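# Assemble the two printed parts to match the stand's sample

## Task

Join the two printed parts so that they match the finished assembly on the stand. The result must hold by itself once the robot lets go.

## Robot and tools

Robot: two Franka FR3 arms, left_arm and right_arm, each with a Robotiq 140 mm two-finger gripper and a wrist camera. The left gripper's fingers can fold at a hinge. A part held only near the palm may slip, or may be squeezed harder than asked. Pushing a fingertip straight down onto a surface folds it easily unless the gripper is fully closed. The right gripper's fingers are rigid.

Frames: the scene frame has its origin at table height, midway between the nominal bases. +z is up, +x points out over the table, and left_arm sits on the +y side. Calibrated bases: left_arm at (-0.055, +0.462, 0), right_arm at (+0.017, -0.337, 0). Each is turned only slightly about z. end_effector_position (metres) and end_effector_quat_wxyz are given in that arm's own base frame. Expect a few cm of error. That point lies between the closed pads. The fingertips reach about 33 mm past it at small gaps and 9 mm past it when fully open. The gripper's fingers point along its +z and close along its y. Fixed cameras (cam_high, cam_bench) use the scene frame. Wrist cameras (cam_left_wrist, cam_right_wrist) use their arm's base frame.

Row format, used by execute_actions and move: one flat list of 20 numbers, each in [-1, 1], covering both arms even if only one moves. Numbers 1-7 are left_arm's joint offsets, then left position, force_limit, speed. Numbers 11-20 repeat the same ten for right_arm. Joint order inside each arm: shoulder, wrist roll, wrist pitch, forearm roll, elbow, waist, upper arm roll. Each joint number is an offset from the Joint targets at the start of that action or move, not from the previous row. 1.0 equals 1.632 rad for shoulder, elbow, waist and upper arm roll; 3.472 for forearm roll; 2.955 for wrist pitch; 4.439 for wrist roll. Ranges in rad: waist and upper arm roll ±2.901, shoulder ±1.836, elbow -3.077 to -0.117, forearm roll ±2.876, wrist pitch 0.440 to 4.622, wrist roll ±3.051. Going past a limit by more than 0.018 rad gets the action refused. Crossing a range end while moving causes a torque fault, and commanding within 0.05 rad of an end is risky. Send 0 for all seven offsets to hold an arm where its targets are.

Gripper numbers are absolute commands, not offsets. position: +1 is open (140 mm), about -0.8 is where the pads touch, and -1 closes until blocked. force_limit: from -1 (about 14 N) to +1 (about 58 N). speed: -1 is about 30 mm/s, +1 about 250 mm/s. A faster close grips much harder. Both start at +1. To keep a gripper as it is, resend its last three numbers. To tighten a grip, raise force_limit and nudge position (-1 to -0.98). To loosen one, open and reclose slowly.

Tools:
execute_actions(actions, cameras): actions holds up to 15 rows, one per 1/30 s step. If there are fewer rows, the last one is held for the remaining steps.
move(target, speed, blend, blocking, cameras): target is one row, or up to 15 rows. Every row's offsets count from the same starting Joint targets. speed is the peak joint rate in rad/s (0.01 to 5.26, default 0.5). blend is a corner-rounding radius in rad. The path is in joint space, so the gripper traces a curve. There is no collision avoidance. The result has a move: line reading done, off_target, moving, held or fault.
wait(seconds 0-10). stop() brakes a running move.
zoom_image(camera, region [x0,y0,x1,y1] pixels, at most 504x504). Images are 672x504.
clear_fault(arm) after a reported torque or force fault. If a grip is pinning the arm, release it first.
read_manual and finished_scene (ends the scene for good).
An empty actions list returns a full state plus all camera images.

Result lines: Joint positions, velocities and targets, per arm in the joint order above (rad, rad/s). Targets are the base for the next offsets. object_status: 0 moving, 1 blocked while opening, 2 blocked while closing (treat 2 as holding), 3 reached or pads met. position_measured runs from 3 (open) to 230 (pads met). Joint torques and External joint torques are per joint. Flange force is in the gripper axes and includes the weight of what it holds. "joint sent to its limit" means a joint was clipped at its end. "joint command not followed" means the clearance check altered some steps. MOTOR HOT warns of an over-temperature stop lasting 30-60 s.

Avoid: contact torque past 85 N m (11 on the three wrist joints) or force past 85 N, either of which stops the arm. Also avoid letting the arms or grippers touch or press each other, dropping parts, releasing a moving part, slamming, and hard squeezes on parts that still rest on something. Do not let anything leave the table. Thinking time passes in the scene, and unfinished moves keep running meanwhile.

Each tool is called as name([rows], argument=value, ...), one row to a line, values as JSON.

## Session

execute_actions(actions=[])

Scene clock: 0.00 s.
left_arm: end_effector_position=(+0.5362, +0.1122, +0.1837) position_measured=3 object_status=3 end_effector_quat_wxyz=(-0.033, -0.115, +0.990, -0.075) | right_arm: end_effector_position=(+0.7381, -0.2878, +0.3791) position_measured=3 object_status=3 end_effector_quat_wxyz=(+0.463, +0.611, -0.207, +0.608)
Joint names: [shoulder, wrist roll, wrist pitch, forearm roll, elbow, waist, upper arm roll]
Joint positions: left_arm=[0.111 1.691 2.03 -0.157 -2.012 0.259 0.017] | right_arm=[0.337 0.617 1.906 -2.198 -2.006 -0.088 -0.002]
Joint velocities: within noise
Joint torques (N m): no reading
External joint torques (N m): no reading
Flange force (N): no reading
Joint targets: left_arm=[0.111 1.691 2.030 -0.157 -2.012 0.259 0.017] | right_arm=[0.337 0.617 1.906 -2.198 -2.006 -0.088 -0.002]
Tool commands: left_gripper/position=+1.0 left_gripper/force_limit=+1.0 left_gripper/speed=+1.0 right_gripper/position=+1.0 right_gripper/force_limit=+1.0 right_gripper/speed=+1.0

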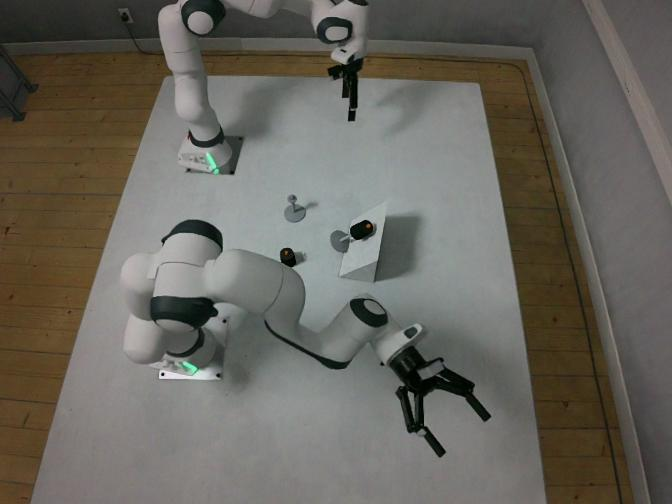

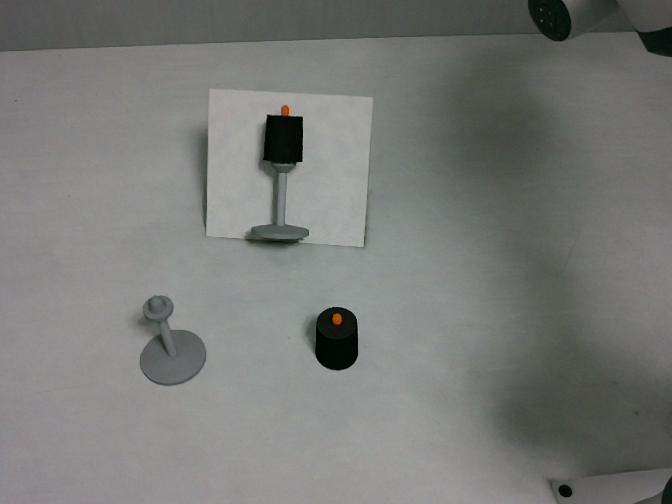

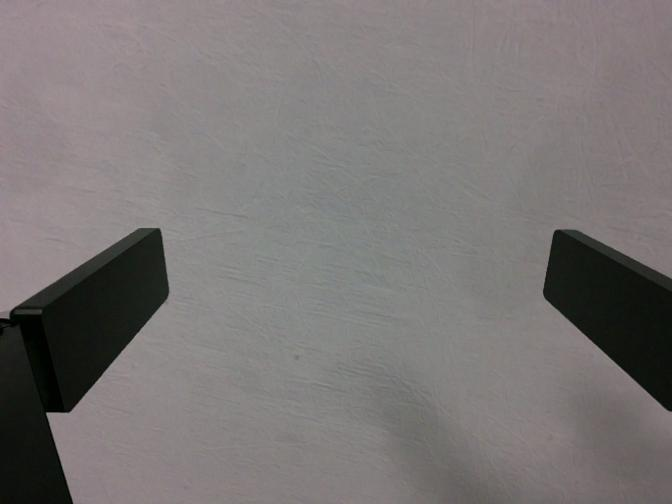

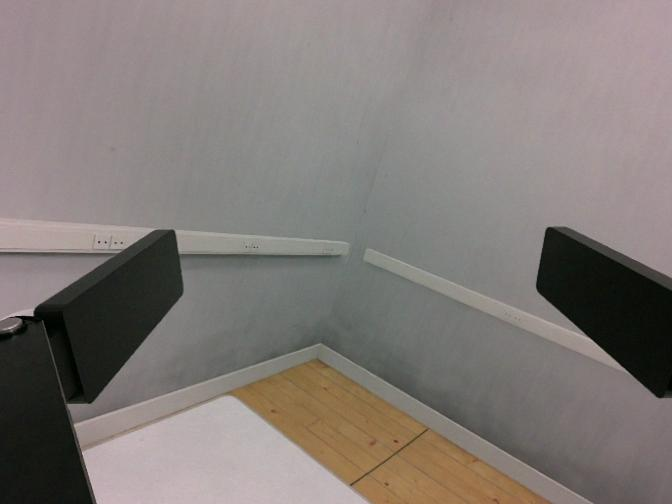

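zoom_image(camera="cam_bench", region=[110, 270, 390, 400])

zoom_image(camera="cam_bench", region=[200, 80, 380, 260])

zoom_image(camera="cam_high", region=[260, 180, 400, 290])

Scaled by 1.800.

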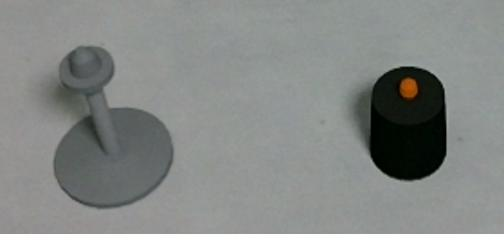

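Scaled by 2.800.

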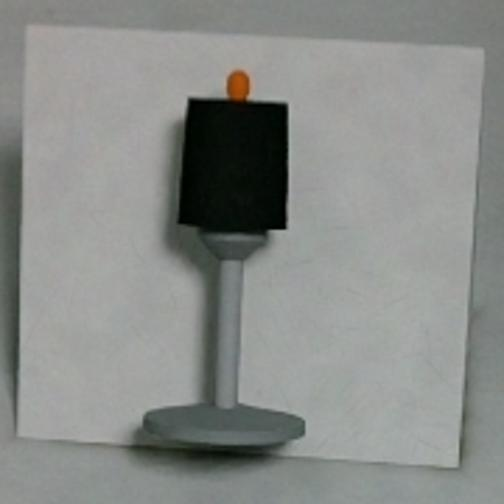

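Scaled by 3.600.

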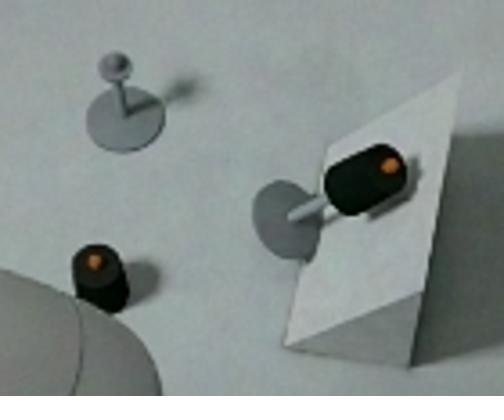

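move([
  [0,0,0,0,0,0,0,1,1,1,-0.329,-0.139,-0.088,0.6331,0.098,0,0.001,1,1,1],
  [0,0,0,0,0,0,0,1,1,1,-0.329,-0.139,-0.088,0.6331,0.098,0.6795,0.001,1,1,1],
  [0,0,0,0,0,0,0,1,1,1,-0.1373,-0.139,0.0179,0.6331,0.098,0.6795,0.001,1,1,1],
], speed=0.9, blend=0.1, cameras=["all"])

Scene clock: 70.77 s.
left_arm: end_effector_position=(+0.5362, +0.1122, +0.1837) position_measured=3 object_status=3 end_effector_quat_wxyz=(-0.033, -0.115, +0.990, -0.075) | right_arm: end_effector_position=(+0.3092, +0.5038, +0.2497) position_measured=3 object_status=3 end_effector_quat_wxyz=(+0.002, +0.962, -0.274, +0.000)
Joint names: [shoulder, wrist roll, wrist pitch, forearm roll, elbow, waist, upper arm roll]
Joint positions: left_arm=[0.111 1.691 2.03 -0.157 -2.012 0.259 0.017] | right_arm=[0.113 0.006 1.956 -0.002 -1.846 1.02 0.001]
Joint velocities: left_arm=[within noise] | right_arm=[0.001 -0.001 0.003 0.001 0 -0.001 0]
Joint torques (N m): left_arm=[-35.33 -0.12 2.22 0.53 24.84 0.23 0.44] | right_arm=[-35.56 -0.18 2.7 0.77 24.95 0.64 -0.19]
External joint torques (N m): left_arm=[-0.34 -0.11 0.08 -0.02 1.49 0.04 0.12] | right_arm=[0.7 -0.18 0.14 0.07 0.31 0.37 -0.54]
Flange force (N): left_arm=[-4.4 -0.1 -2.6] | right_arm=[0.3 -3.3 0.1]
Joint targets: left_arm=[0.111 1.691 2.030 -0.157 -2.012 0.259 0.017] | right_arm=[0.112 0.000 1.959 -0.001 -1.846 1.021 0.000]
move: done
camera_calibration:
cam_right_wrist: T_world_to_cam=[[-0.526795, -0.849969, 0.00636256, 0.600781], [-0.806218, 0.502022, 0.313027, -0.0732013], [-0.269257, 0.159771, -0.949723, 0.38249], [0, 0, 0, 1]] pos_world=[0.36046, 0.486283, 0.382351]

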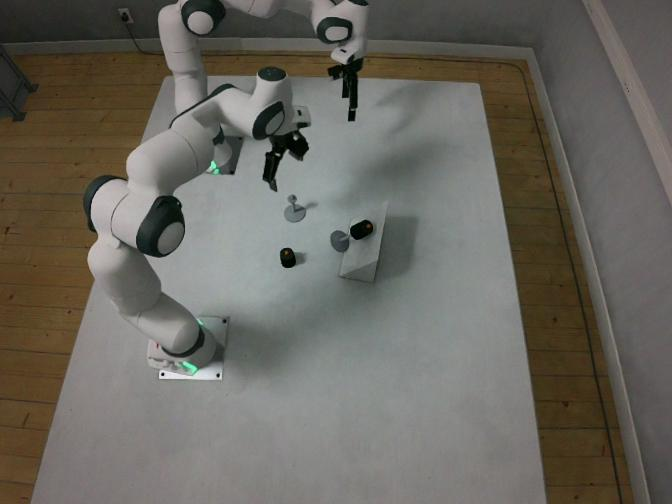

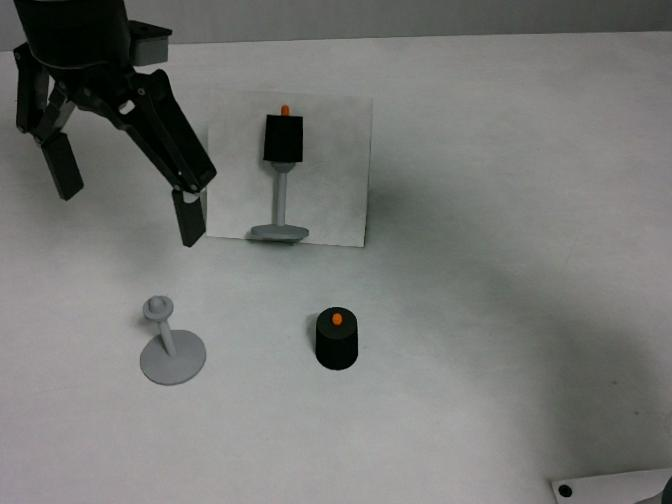

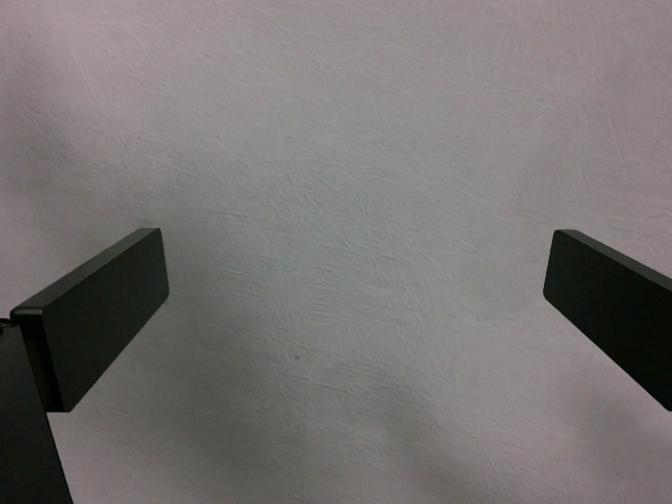

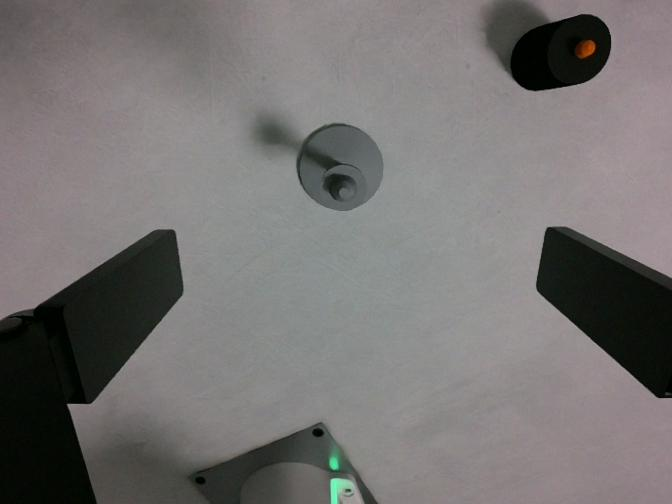

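move(target=[0,0,0,0,0,0,0,1,1,1,0.1008,0,0.1169,0.0006,-0.1115,-0.01,0,1,1,1], speed=0.4, cameras=["cam_bench","cam_right_wrist"])

Scene clock: 91.13 s.
left_arm: end_effector_position=(+0.5362, +0.1122, +0.1837) position_measured=3 object_status=3 end_effector_quat_wxyz=(-0.033, -0.115, +0.990, -0.075) | right_arm: end_effector_position=(+0.3170, +0.5007, +0.0988) position_measured=3 object_status=3 end_effector_quat_wxyz=(+0.003, +0.960, -0.280, +0.000)
Joint names: [shoulder, wrist roll, wrist pitch, forearm roll, elbow, waist, upper arm roll]
Joint positions: left_arm=[0.111 1.691 2.03 -0.157 -2.012 0.259 0.017] | right_arm=[0.278 0.006 2.301 -0.002 -2.028 1.006 0.001]
Joint velocities: left_arm=[within noise] | right_arm=[0 -0.002 0.005 0.001 0 0 0.001]
Joint torques (N m): left_arm=[-35.32 -0.16 2.22 0.53 24.85 0.28 0.41] | right_arm=[-39.03 -0.18 2.64 0.85 22.58 -0.19 0.04]
External joint torques (N m): left_arm=[-0.2 -0.15 0.07 -0.02 1.4 0.16 0.15] | right_arm=[0.51 -0.18 0.07 0.3 0.08 -0.41 -0.39]
Flange force (N): left_arm=[-4.5 0.0 -2.4] | right_arm=[1.1 -1.6 0.9]
Joint targets: left_arm=[0.111 1.691 2.030 -0.157 -2.012 0.259 0.017] | right_arm=[0.277 0.000 2.304 0.001 -2.028 1.004 0.000]
move: done
camera_calibration:
cam_right_wrist: T_world_to_cam=[[-0.538839, -0.842374, 0.00768286, 0.603114], [-0.798472, 0.513621, 0.314064, -0.0265318], [-0.268505, 0.163095, -0.949371, 0.239789], [0, 0, 0, 1]] pos_world=[0.368181, 0.482566, 0.231348]
Images, in order (width x height): cam_bench 672x504, cam_right_wrist 672x504.

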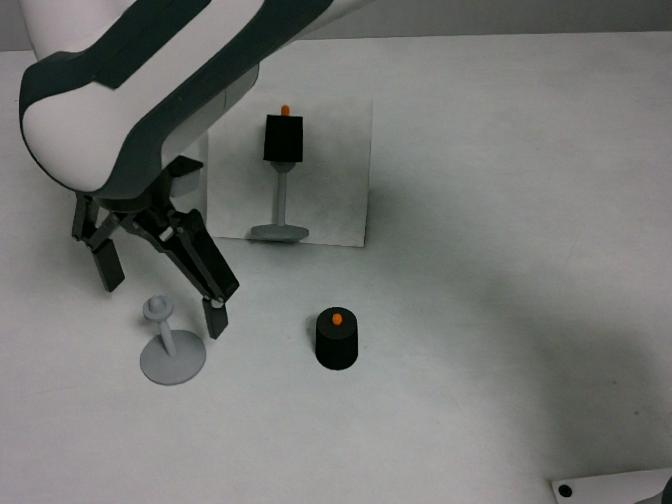

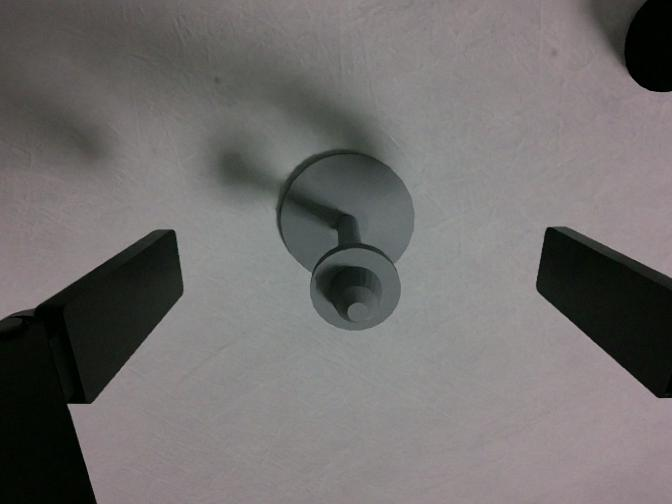

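zoom_image(camera="cam_right_wrist", region=[270, 140, 430, 340])

Scaled by 2.520.

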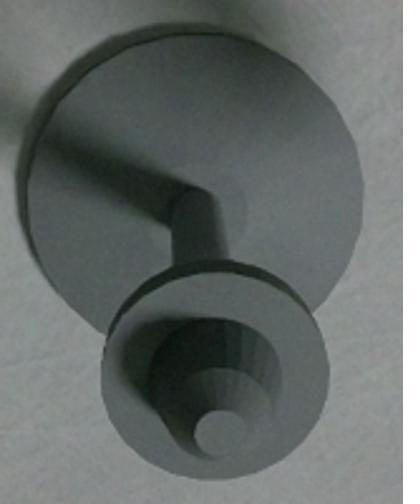

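move([
  [0,0,0,0,0,0,0,1,1,1,-0.1011,0,-0.1168,0,0.1115,0,0,1,1,1],
  [0,0,0,0,0,0,0,1,1,1,-0.3319,0,-0.0144,0,-0.3052,-0.133,0,1,1,1],
], speed=0.5, blend=0.05, cameras=["cam_bench","cam_right_wrist"])

Scene clock: 115.07 s.
left_arm: end_effector_position=(+0.5362, +0.1122, +0.1837) position_measured=3 object_status=3 end_effector_quat_wxyz=(-0.033, -0.115, +0.990, -0.075) | right_arm: end_effector_position=(+0.3053, +0.3070, +0.1598) position_measured=3 object_status=3 end_effector_quat_wxyz=(+0.002, +0.924, -0.383, +0.000)
Joint names: [shoulder, wrist roll, wrist pitch, forearm roll, elbow, waist, upper arm roll]
Joint positions: left_arm=[0.111 1.691 2.03 -0.157 -2.012 0.259 0.017] | right_arm=[-0.263 0.005 2.258 -0.001 -2.525 0.789 0]
Joint velocities: left_arm=[within noise] | right_arm=[0 0 0.005 0.001 -0.002 0.001 0.001]
Joint torques (N m): left_arm=[-35.28 -0.14 2.22 0.53 24.86 0.24 0.42] | right_arm=[-21.5 -0.17 2.6 0.8 22.46 -0.28 -0.43]
External joint torques (N m): left_arm=[-0.45 -0.13 0.09 -0.02 1.6 0.11 0.16] | right_arm=[-0.18 -0.17 0.05 0.22 -0.38 -0.41 -0.35]
Flange force (N): left_arm=[-4.5 -0.1 -2.8] | right_arm=[1.1 1.7 0.3]
Joint targets: left_arm=[0.111 1.691 2.030 -0.157 -2.012 0.259 0.017] | right_arm=[-0.265 0.000 2.262 0.001 -2.526 0.787 0.000]
move: done
camera_calibration:
cam_right_wrist: T_world_to_cam=[[-0.708312, -0.705877, 0.00560813, 0.443316], [-0.668985, 0.673786, 0.313802, -0.0441091], [-0.225284, 0.218518, -0.949472, 0.29595], [0, 0, 0, 1]] pos_world=[0.351171, 0.277976, 0.292352]
Images, in order (width x height): cam_bench 672x504, cam_right_wrist 672x504.

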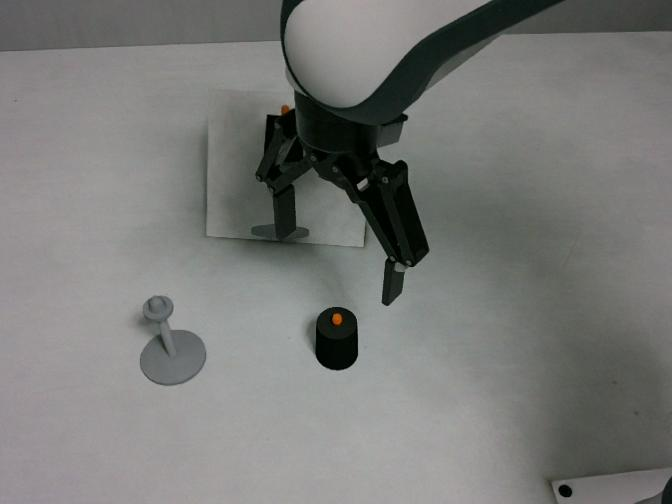

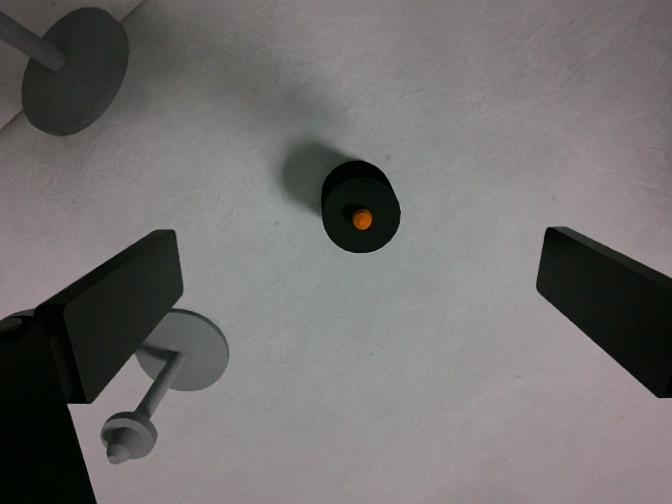

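move(target=[0,0,0,0,0,0,0,1,1,1,0.127,0,0.106,0,-0.0655,-0.0028,0,1,1,1], speed=0.3, cameras=["cam_bench","cam_right_wrist"])

zoom_image(camera="cam_right_wrist", region=[260, 180, 460, 380])

Scene clock: 126.37 s.
left_arm: end_effector_position=(+0.5362, +0.1122, +0.1837) position_measured=3 object_status=3 end_effector_quat_wxyz=(-0.033, -0.115, +0.990, -0.075) | right_arm: end_effector_position=(+0.3025, +0.3017, +0.0552) position_measured=3 object_status=3 end_effector_quat_wxyz=(+0.001, +0.923, -0.385, +0.000)
Joint names: [shoulder, wrist roll, wrist pitch, forearm roll, elbow, waist, upper arm roll]
Joint positions: left_arm=[0.111 1.691 2.03 -0.157 -2.012 0.259 0.017] | right_arm=[-0.058 0.005 2.572 -0.001 -2.632 0.784 0]
Joint velocities: left_arm=[within noise] | right_arm=[0.001 0 0.005 -0.001 0.001 -0.001 0.001]
Joint torques (N m): left_arm=[-35.31 -0.13 2.22 0.52 24.87 0.23 0.42] | right_arm=[-23.98 -0.16 2.67 0.62 19.03 -0.24 -0.17]
External joint torques (N m): left_arm=[-0.23 -0.12 0.08 -0.03 1.5 0.08 0.14] | right_arm=[0.98 -0.16 0.09 0.22 -0.17 -0.4 -0.28]
Flange force (N): left_arm=[-4.8 0.0 -2.5] | right_arm=[1.1 -2.0 2.9]
Joint targets: left_arm=[0.111 1.691 2.030 -0.157 -2.012 0.259 0.017] | right_arm=[-0.057 0.000 2.575 0.001 -2.633 0.783 0.000]
move: done
camera_calibration:
cam_right_wrist: T_world_to_cam=[[-0.711332, -0.702841, 0.0047084, 0.438217], [-0.666199, 0.676352, 0.314209, -0.0112576], [-0.224023, 0.22037, -0.949342, 0.19622], [0, 0, 0, 1]] pos_world=[0.348176, 0.27237, 0.187753]
Images, in order (width x height): cam_bench 672x504, cam_right_wrist 672x504.

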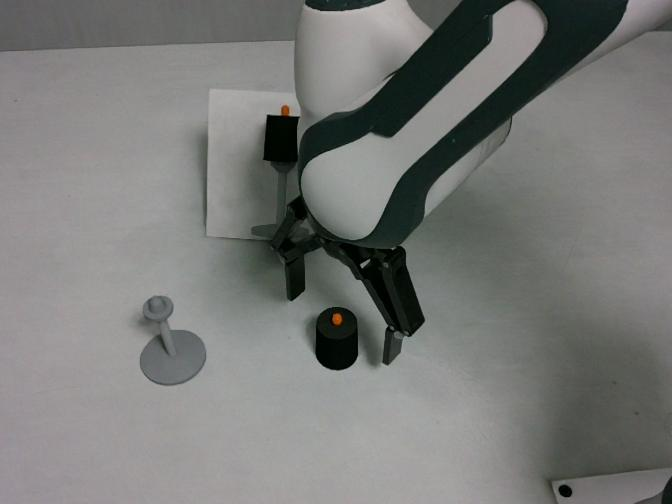

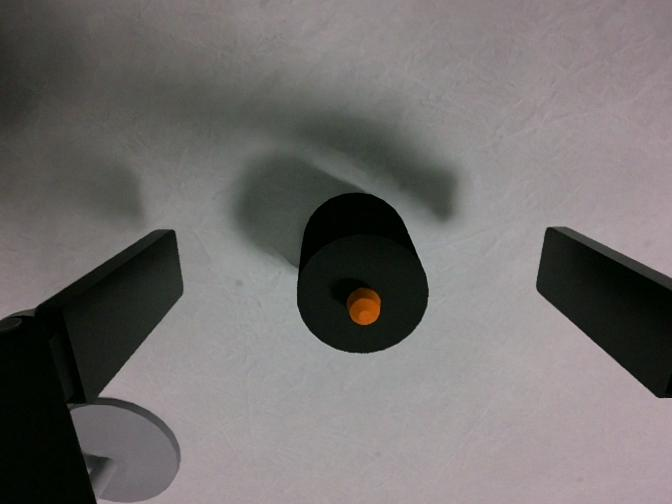

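Scaled by 2.520.

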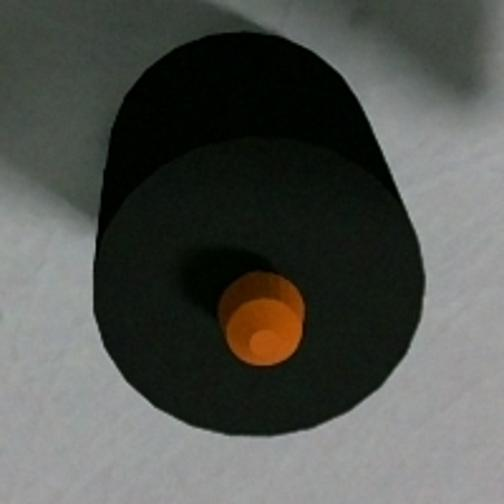

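move(target=[0,0,0,0,0,0,0,1,1,1,0,0,0,0,0,0,0,-1,-0.1,-1], cameras=["cam_bench","cam_right_wrist"])

wait(seconds=1, cameras=["cam_right_wrist"])

zoom_image(camera="cam_right_wrist", region=[260, 180, 460, 380])

Scene clock: 149.23 s.
left_arm: end_effector_position=(+0.5362, +0.1122, +0.1837) position_measured=3 object_status=3 end_effector_quat_wxyz=(-0.033, -0.115, +0.990, -0.075) | right_arm: end_effector_position=(+0.3028, +0.3019, +0.0554) position_measured=156 object_status=0 end_effector_quat_wxyz=(+0.001, +0.923, -0.385, +0.000)
Joint names: [shoulder, wrist roll, wrist pitch, forearm roll, elbow, waist, upper arm roll]
Joint positions: left_arm=[0.111 1.691 2.03 -0.157 -2.012 0.259 0.017] | right_arm=[-0.059 0.005 2.572 -0.001 -2.632 0.784 0]
Joint torques (N m): left_arm=[-35.32 -0.17 2.23 0.54 24.88 0.26 0.43] | right_arm=[-23.21 -0.18 2.81 0.63 18.81 -0.25 -0.2]
External joint torques (N m): left_arm=[-0.22 -0.15 0.07 -0.01 1.44 0.22 0.25] | right_arm=[1.79 -0.18 0.22 0.23 -0.4 -0.35 -0.26]
Flange force (N): left_arm=[-4.6 0.1 -2.5] | right_arm=[1.1 -3.2 5.5]
Joint targets: left_arm=[0.111 1.691 2.030 -0.157 -2.012 0.259 0.017] | right_arm=[-0.057 0.000 2.575 0.001 -2.633 0.783 0.000]
move: done
camera_calibration:
cam_right_wrist: T_world_to_cam=[[-0.71125, -0.702929, 0.0037675, 0.438601], [-0.666489, 0.676062, 0.314216, -0.0110768], [-0.223419, 0.220975, -0.949344, 0.196059], [0, 0, 0, 1]] pos_world=[0.348376, 0.27247, 0.187955]
Images, in order (width x height): cam_bench 672x504, cam_right_wrist 672x504.

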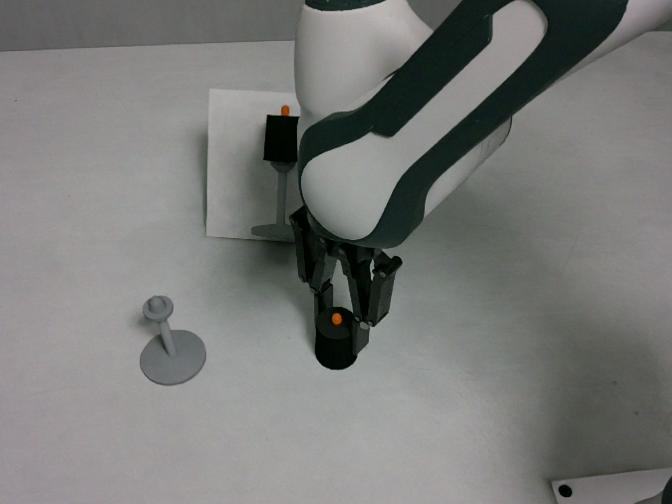

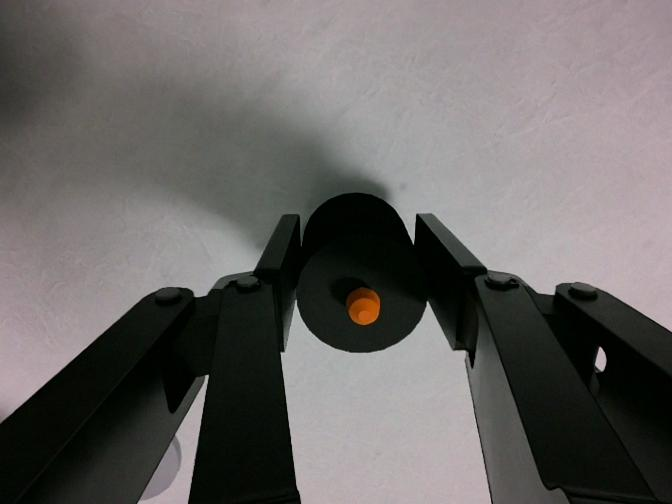

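Scene clock: 150.23 s.
left_arm: end_effector_position=(+0.5362, +0.1122, +0.1837) position_measured=3 object_status=3 end_effector_quat_wxyz=(-0.033, -0.115, +0.990, -0.075) | right_arm: end_effector_position=(+0.3028, +0.3019, +0.0554) position_measured=156 object_status=2 end_effector_quat_wxyz=(+0.001, +0.923, -0.385, +0.000)
Joint names: [shoulder, wrist roll, wrist pitch, forearm roll, elbow, waist, upper arm roll]
Joint positions: left_arm=[0.111 1.691 2.03 -0.157 -2.012 0.259 0.017] | right_arm=[-0.059 0.005 2.572 -0.001 -2.632 0.784 0]
Joint torques (N m): left_arm=[-35.31 -0.14 2.22 0.51 24.89 0.3 0.39] | right_arm=[-23.23 -0.16 2.8 0.64 18.82 -0.29 -0.17]
External joint torques (N m): left_arm=[-0.25 -0.13 0.07 -0.04 1.47 0.09 0.06] | right_arm=[1.74 -0.16 0.22 0.24 -0.36 -0.44 -0.28]
Flange force (N): left_arm=[-4.6 -0.1 -2.5] | right_arm=[1.2 -3.3 5.4]
Joint targets: left_arm=[0.111 1.691 2.030 -0.157 -2.012 0.259 0.017] | right_arm=[-0.057 0.000 2.575 0.001 -2.633 0.783 0.000]
Tool commands: left_gripper/position=+1.0 left_gripper/force_limit=+1.0 left_gripper/speed=+1.0 right_gripper/position=-1.0 right_gripper/force_limit=-0.1 right_gripper/speed=-1.0
wait: 1.00 s; at rest by 0.17 s
camera_calibration:
cam_right_wrist: T_world_to_cam=[[-0.71125, -0.702929, 0.0037675, 0.438601], [-0.666489, 0.676062, 0.314216, -0.0110768], [-0.223419, 0.220975, -0.949344, 0.196059], [0, 0, 0, 1]] pos_world=[0.348376, 0.27247, 0.187955]
Images, in order (width x height): cam_right_wrist 672x504.

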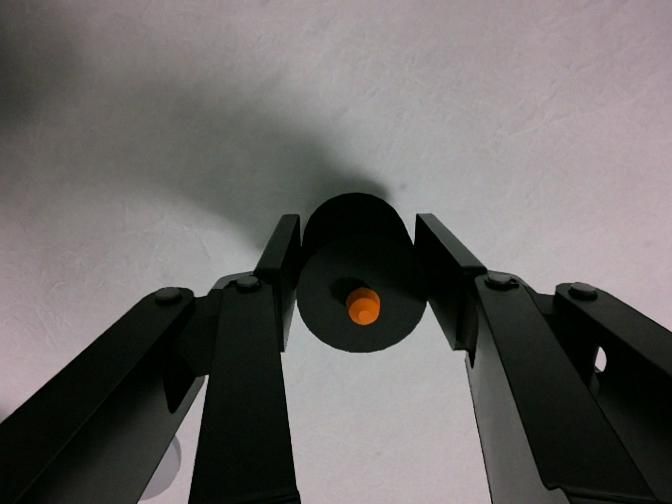

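Scaled by 2.520.

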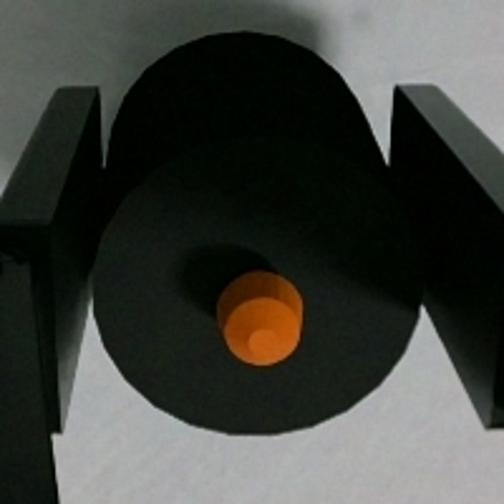

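move([
  [0,0,0,0,0,0,0,1,1,1,-0.1797,0,-0.1544,0,0.1005,0,0,-1,-0.1,-1],
  [0,0,0,0,0,0,0,1,1,1,0.1278,0,-0.177,0,0.449,0.1358,0,-1,-0.1,-1],
], speed=0.35, blend=0.05, cameras=["all"])

zoom_image(camera="cam_right_wrist", region=[240, 120, 480, 360])

zoom_image(camera="cam_bench", region=[60, 160, 300, 400])

zoom_image(camera="cam_high", region=[230, 120, 370, 260])

Scene clock: 178.57 s.
left_arm: end_effector_position=(+0.5362, +0.1122, +0.1837) position_measured=3 object_status=3 end_effector_quat_wxyz=(-0.033, -0.115, +0.990, -0.075) | right_arm: end_effector_position=(+0.3207, +0.5030, +0.2103) position_measured=156 object_status=2 end_effector_quat_wxyz=(-0.001, +0.959, -0.282, +0.001)
Joint names: [shoulder, wrist roll, wrist pitch, forearm roll, elbow, waist, upper arm roll]
Joint positions: left_arm=[0.111 1.691 2.03 -0.157 -2.012 0.259 0.017] | right_arm=[0.15 0.005 2.055 -0.001 -1.901 1.003 0]
Joint velocities: left_arm=[within noise] | right_arm=[-0.002 -0.001 -0.003 -0.001 0.002 0 0]
Joint torques (N m): left_arm=[-35.34 -0.13 2.22 0.53 24.87 0.31 0.45] | right_arm=[-36.27 -0.2 2.36 0.9 25.06 0.78 0.11]
External joint torques (N m): left_arm=[-0.31 -0.12 0.08 -0.02 1.49 0.18 0.19] | right_arm=[1.06 -0.2 -0.23 0.23 0.66 0.59 -0.19]
Flange force (N): left_arm=[-4.5 0.1 -2.6] | right_arm=[-0.1 -6.0 -0.7]
Joint targets: left_arm=[0.111 1.691 2.030 -0.157 -2.012 0.259 0.017] | right_arm=[0.151 0.000 2.052 0.001 -1.900 1.004 0.000]
move: done
camera_calibration:
cam_right_wrist: T_world_to_cam=[[-0.541646, -0.840607, -0.000470236, 0.607868], [-0.798205, 0.514148, 0.31388, -0.0600924], [-0.263608, 0.170387, -0.949463, 0.341051], [0, 0, 0, 1]] pos_world=[0.371187, 0.483763, 0.342963]

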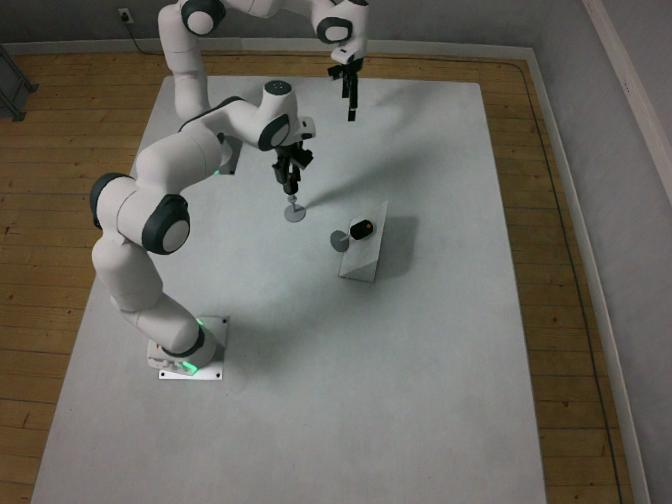

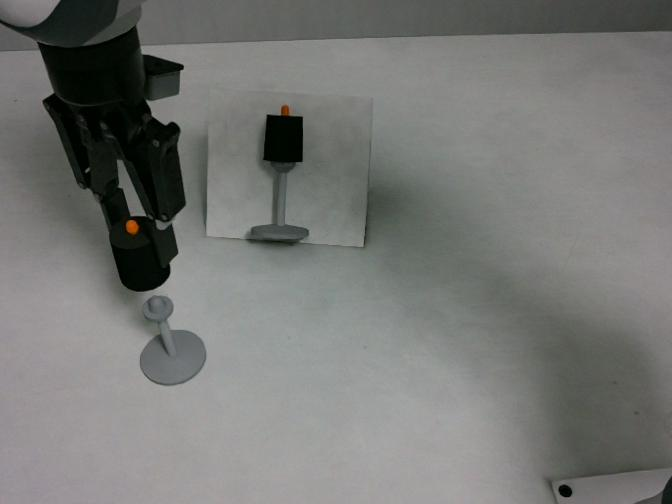

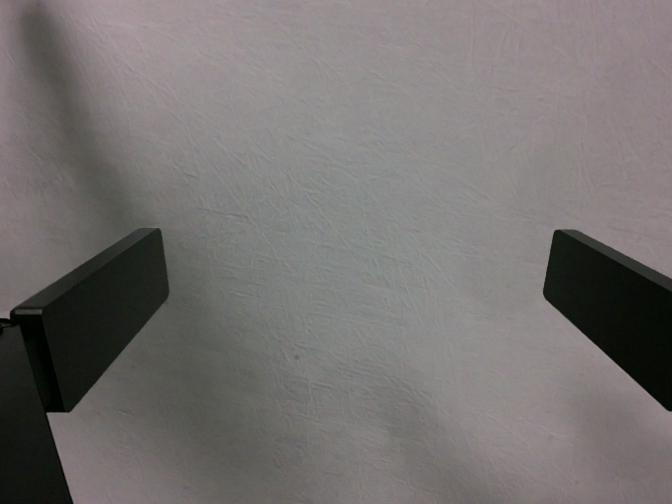

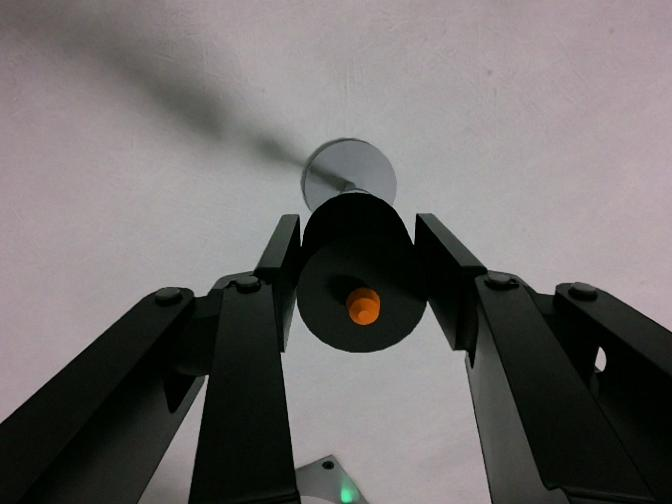

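Scaled by 2.100.

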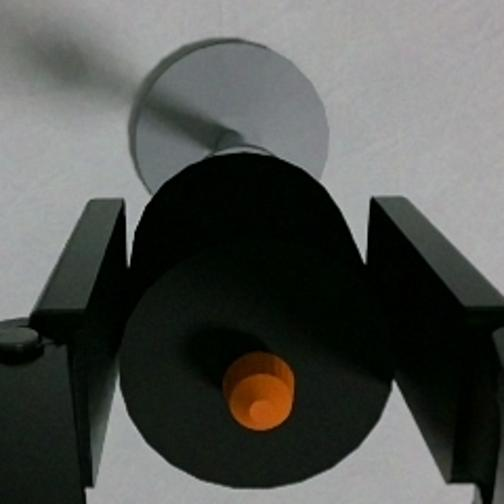

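Scaled by 2.100.

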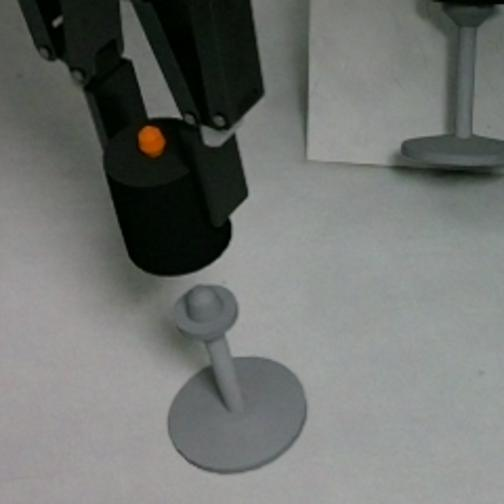

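Scaled by 3.600.

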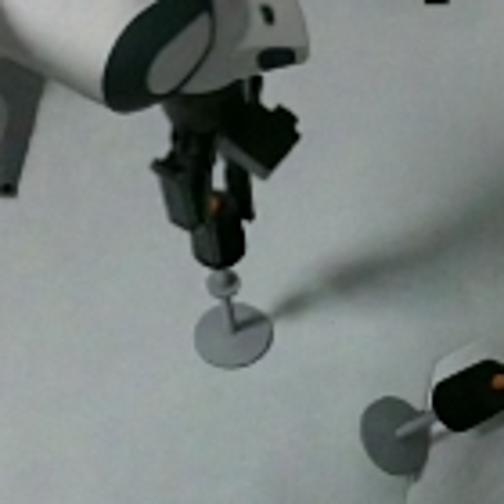

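move(target=[0,0,0,0,0,0,0,1,1,1,0.0143,0,0.0198,0,-0.0222,0,0,-1,-0.1,-1], speed=0.1, cameras=["cam_high","cam_bench","cam_right_wrist"])

zoom_image(camera="cam_bench", region=[80, 210, 240, 370])

zoom_image(camera="cam_high", region=[250, 160, 340, 250])

Scene clock: 190.77 s.
left_arm: end_effector_position=(+0.5362, +0.1122, +0.1837) position_measured=3 object_status=3 end_effector_quat_wxyz=(-0.033, -0.115, +0.990, -0.075) | right_arm: end_effector_position=(+0.3198, +0.5016, +0.1845) position_measured=156 object_status=2 end_effector_quat_wxyz=(+0.002, +0.959, -0.282, +0.000)
Joint names: [shoulder, wrist roll, wrist pitch, forearm roll, elbow, waist, upper arm roll]
Joint positions: left_arm=[0.111 1.691 2.03 -0.157 -2.012 0.259 0.017] | right_arm=[0.174 0.005 2.107 -0.001 -1.936 1.003 0]
Joint velocities: left_arm=[within noise] | right_arm=[-0.001 0 0.004 0.001 -0.001 -0.001 0]
Joint torques (N m): left_arm=[-35.32 -0.11 2.22 0.52 24.88 0.27 0.44] | right_arm=[-37.12 -0.17 2.69 0.88 24.03 0.83 0.13]
External joint torques (N m): left_arm=[-0.37 -0.1 0.08 -0.03 1.54 0 0.04] | right_arm=[0.72 -0.17 0.11 0.24 -0.1 0.67 -0.16]
Flange force (N): left_arm=[-4.5 -0.2 -2.7] | right_arm=[-0.2 -1.6 1.1]
Joint targets: left_arm=[0.111 1.691 2.030 -0.157 -2.012 0.259 0.017] | right_arm=[0.175 0.000 2.111 0.001 -1.936 1.004 0.000]
move: done
camera_calibration:
cam_right_wrist: T_world_to_cam=[[-0.5415, -0.840679, 0.00614219, 0.604933], [-0.797168, 0.515767, 0.31386, -0.0531098], [-0.267023, 0.165059, -0.949449, 0.320393], [0, 0, 0, 1]] pos_world=[0.370786, 0.483063, 0.317151]
Images, in order (width x height): cam_high 672x504, cam_bench 672x504, cam_right_wrist 672x504.

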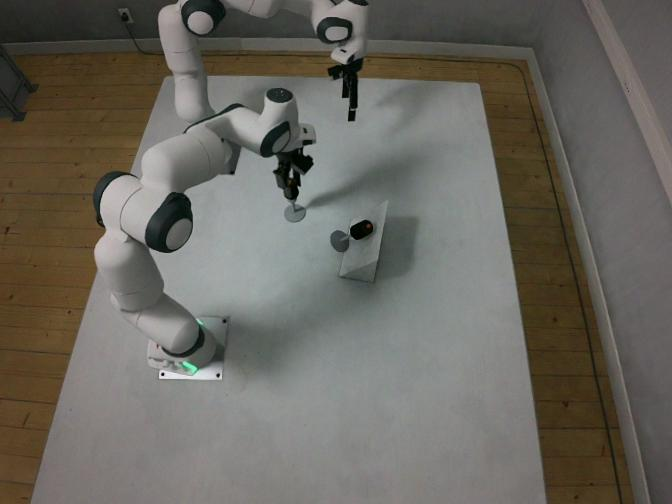

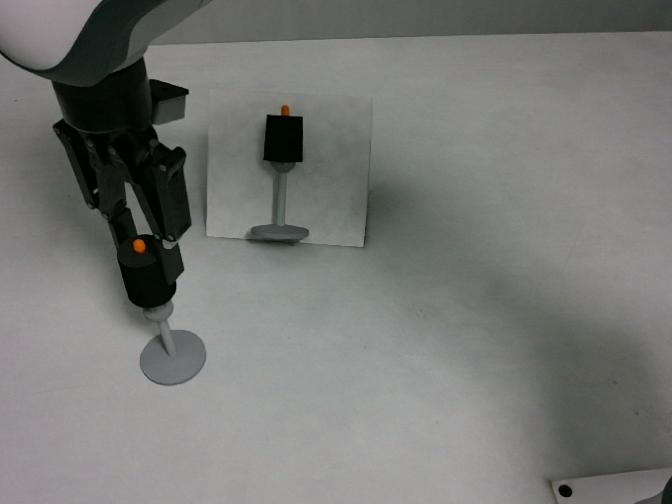

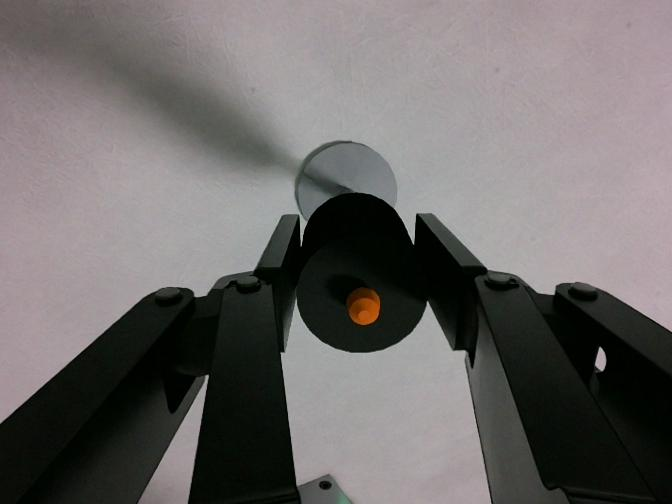

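Scaled by 3.150.

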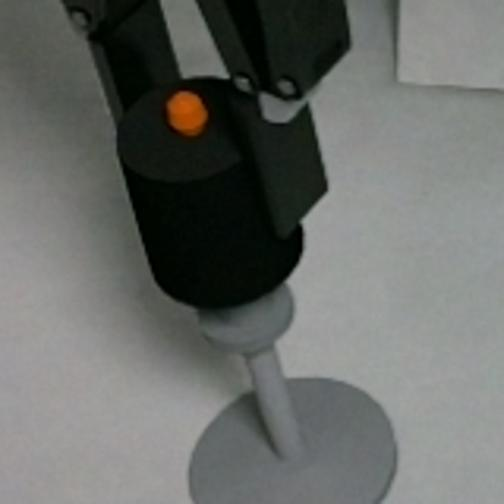

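Scaled by 5.600.

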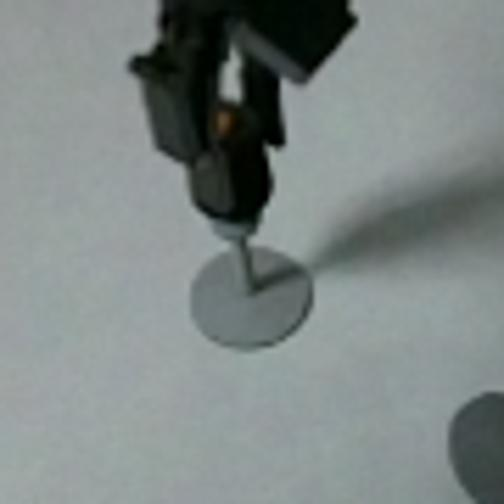

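move(target=[0,0,0,0,0,0,0,1,1,1,0,0,0,0,0,-0.0058,0,-1,-0.1,-1], speed=0.05, cameras=["cam_high","cam_bench","cam_right_wrist"])

zoom_image(camera="cam_bench", region=[80, 210, 240, 390])

zoom_image(camera="cam_high", region=[250, 160, 340, 250])

zoom_image(camera="cam_right_wrist", region=[260, 120, 460, 320])

Scene clock: 228.47 s.
left_arm: end_effector_position=(+0.5362, +0.1122, +0.1837) position_measured=3 object_status=3 end_effector_quat_wxyz=(-0.033, -0.115, +0.990, -0.075) | right_arm: end_effector_position=(+0.3235, +0.4994, +0.1846) position_measured=156 object_status=2 end_effector_quat_wxyz=(+0.002, +0.958, -0.285, +0.000)
Joint names: [shoulder, wrist roll, wrist pitch, forearm roll, elbow, waist, upper arm roll]
Joint positions: left_arm=[0.111 1.691 2.03 -0.157 -2.012 0.259 0.017] | right_arm=[0.174 0.005 2.107 -0.001 -1.936 0.996 0]
Joint torques (N m): left_arm=[-35.32 -0.17 2.23 0.53 24.89 0.25 0.4] | right_arm=[-37.18 -0.22 2.73 0.88 24.04 -0.17 0.23]
External joint torques (N m): left_arm=[-0.38 -0.16 0.09 -0.01 1.55 0.16 0.18] | right_arm=[0.7 -0.21 0.13 0.23 -0.13 -0.59 -0.29]
Flange force (N): left_arm=[-4.5 0.0 -2.7] | right_arm=[1.2 -1.4 1.2]
Joint targets: left_arm=[0.111 1.691 2.030 -0.157 -2.012 0.259 0.017] | right_arm=[0.175 0.000 2.111 0.001 -1.936 0.995 0.000]
move: done
camera_calibration:
cam_right_wrist: T_world_to_cam=[[-0.547703, -0.836655, 0.00548943, 0.605291], [-0.793434, 0.521469, 0.313899, -0.0530362], [-0.265487, 0.167568, -0.949441, 0.320006], [0, 0, 0, 1]] pos_world=[0.374397, 0.480454, 0.317152]
Images, in order (width x height): cam_high 672x504, cam_bench 672x504, cam_right_wrist 672x504.

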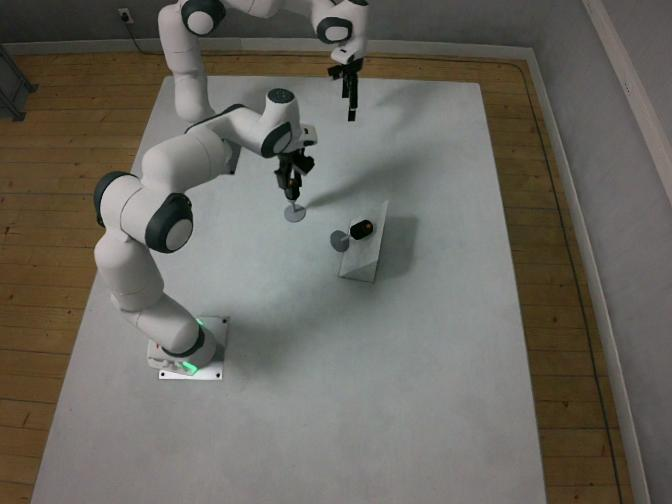

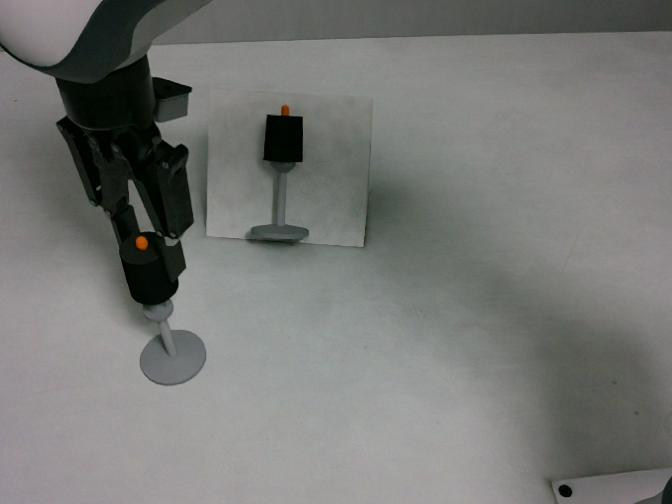

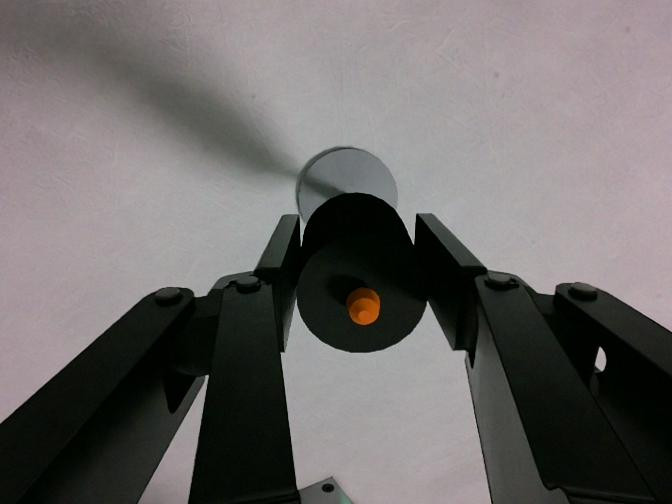

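Scaled by 2.800.

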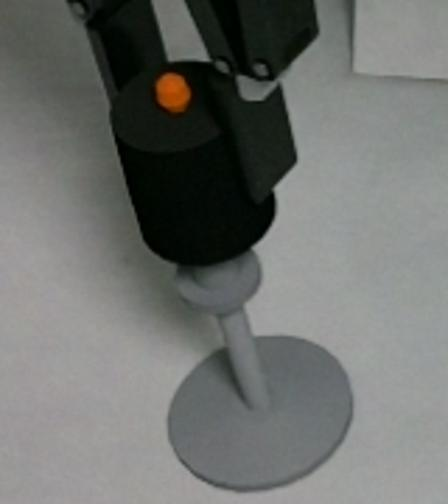

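Scaled by 5.600.

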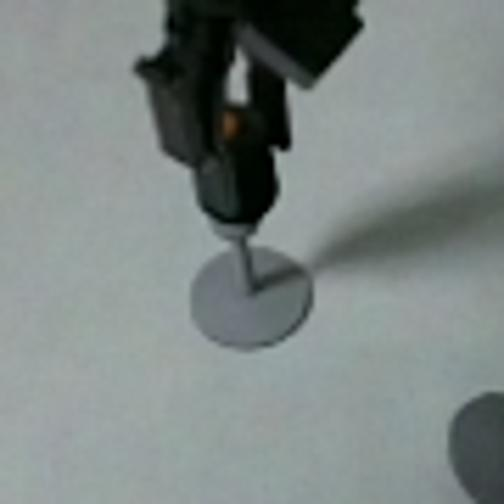

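Scaled by 2.520.

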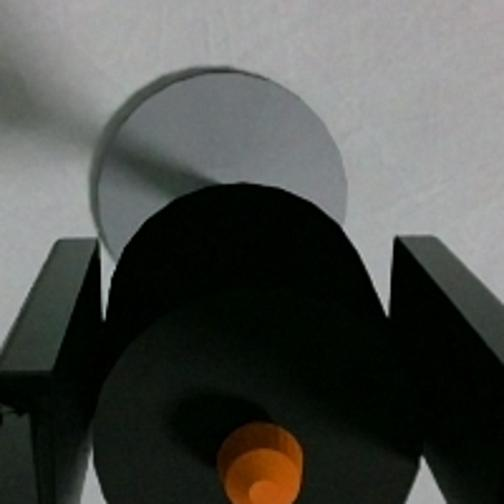

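zoom_image(camera="cam_bench", region=[110, 220, 210, 320])

zoom_image(camera="cam_high", region=[270, 170, 320, 220])

Scaled by 5.040.

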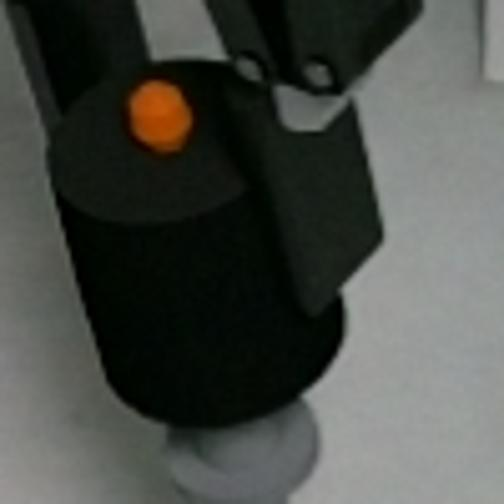

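Scaled by 10.080.

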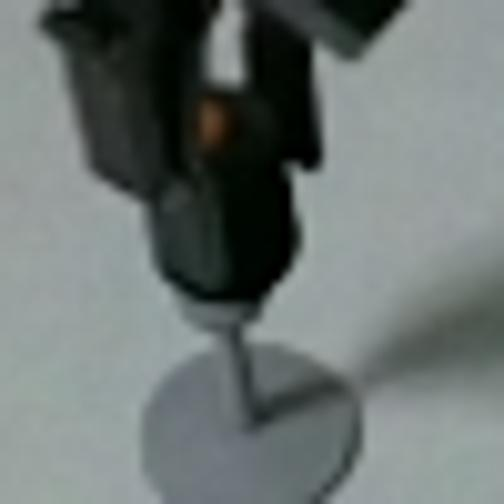

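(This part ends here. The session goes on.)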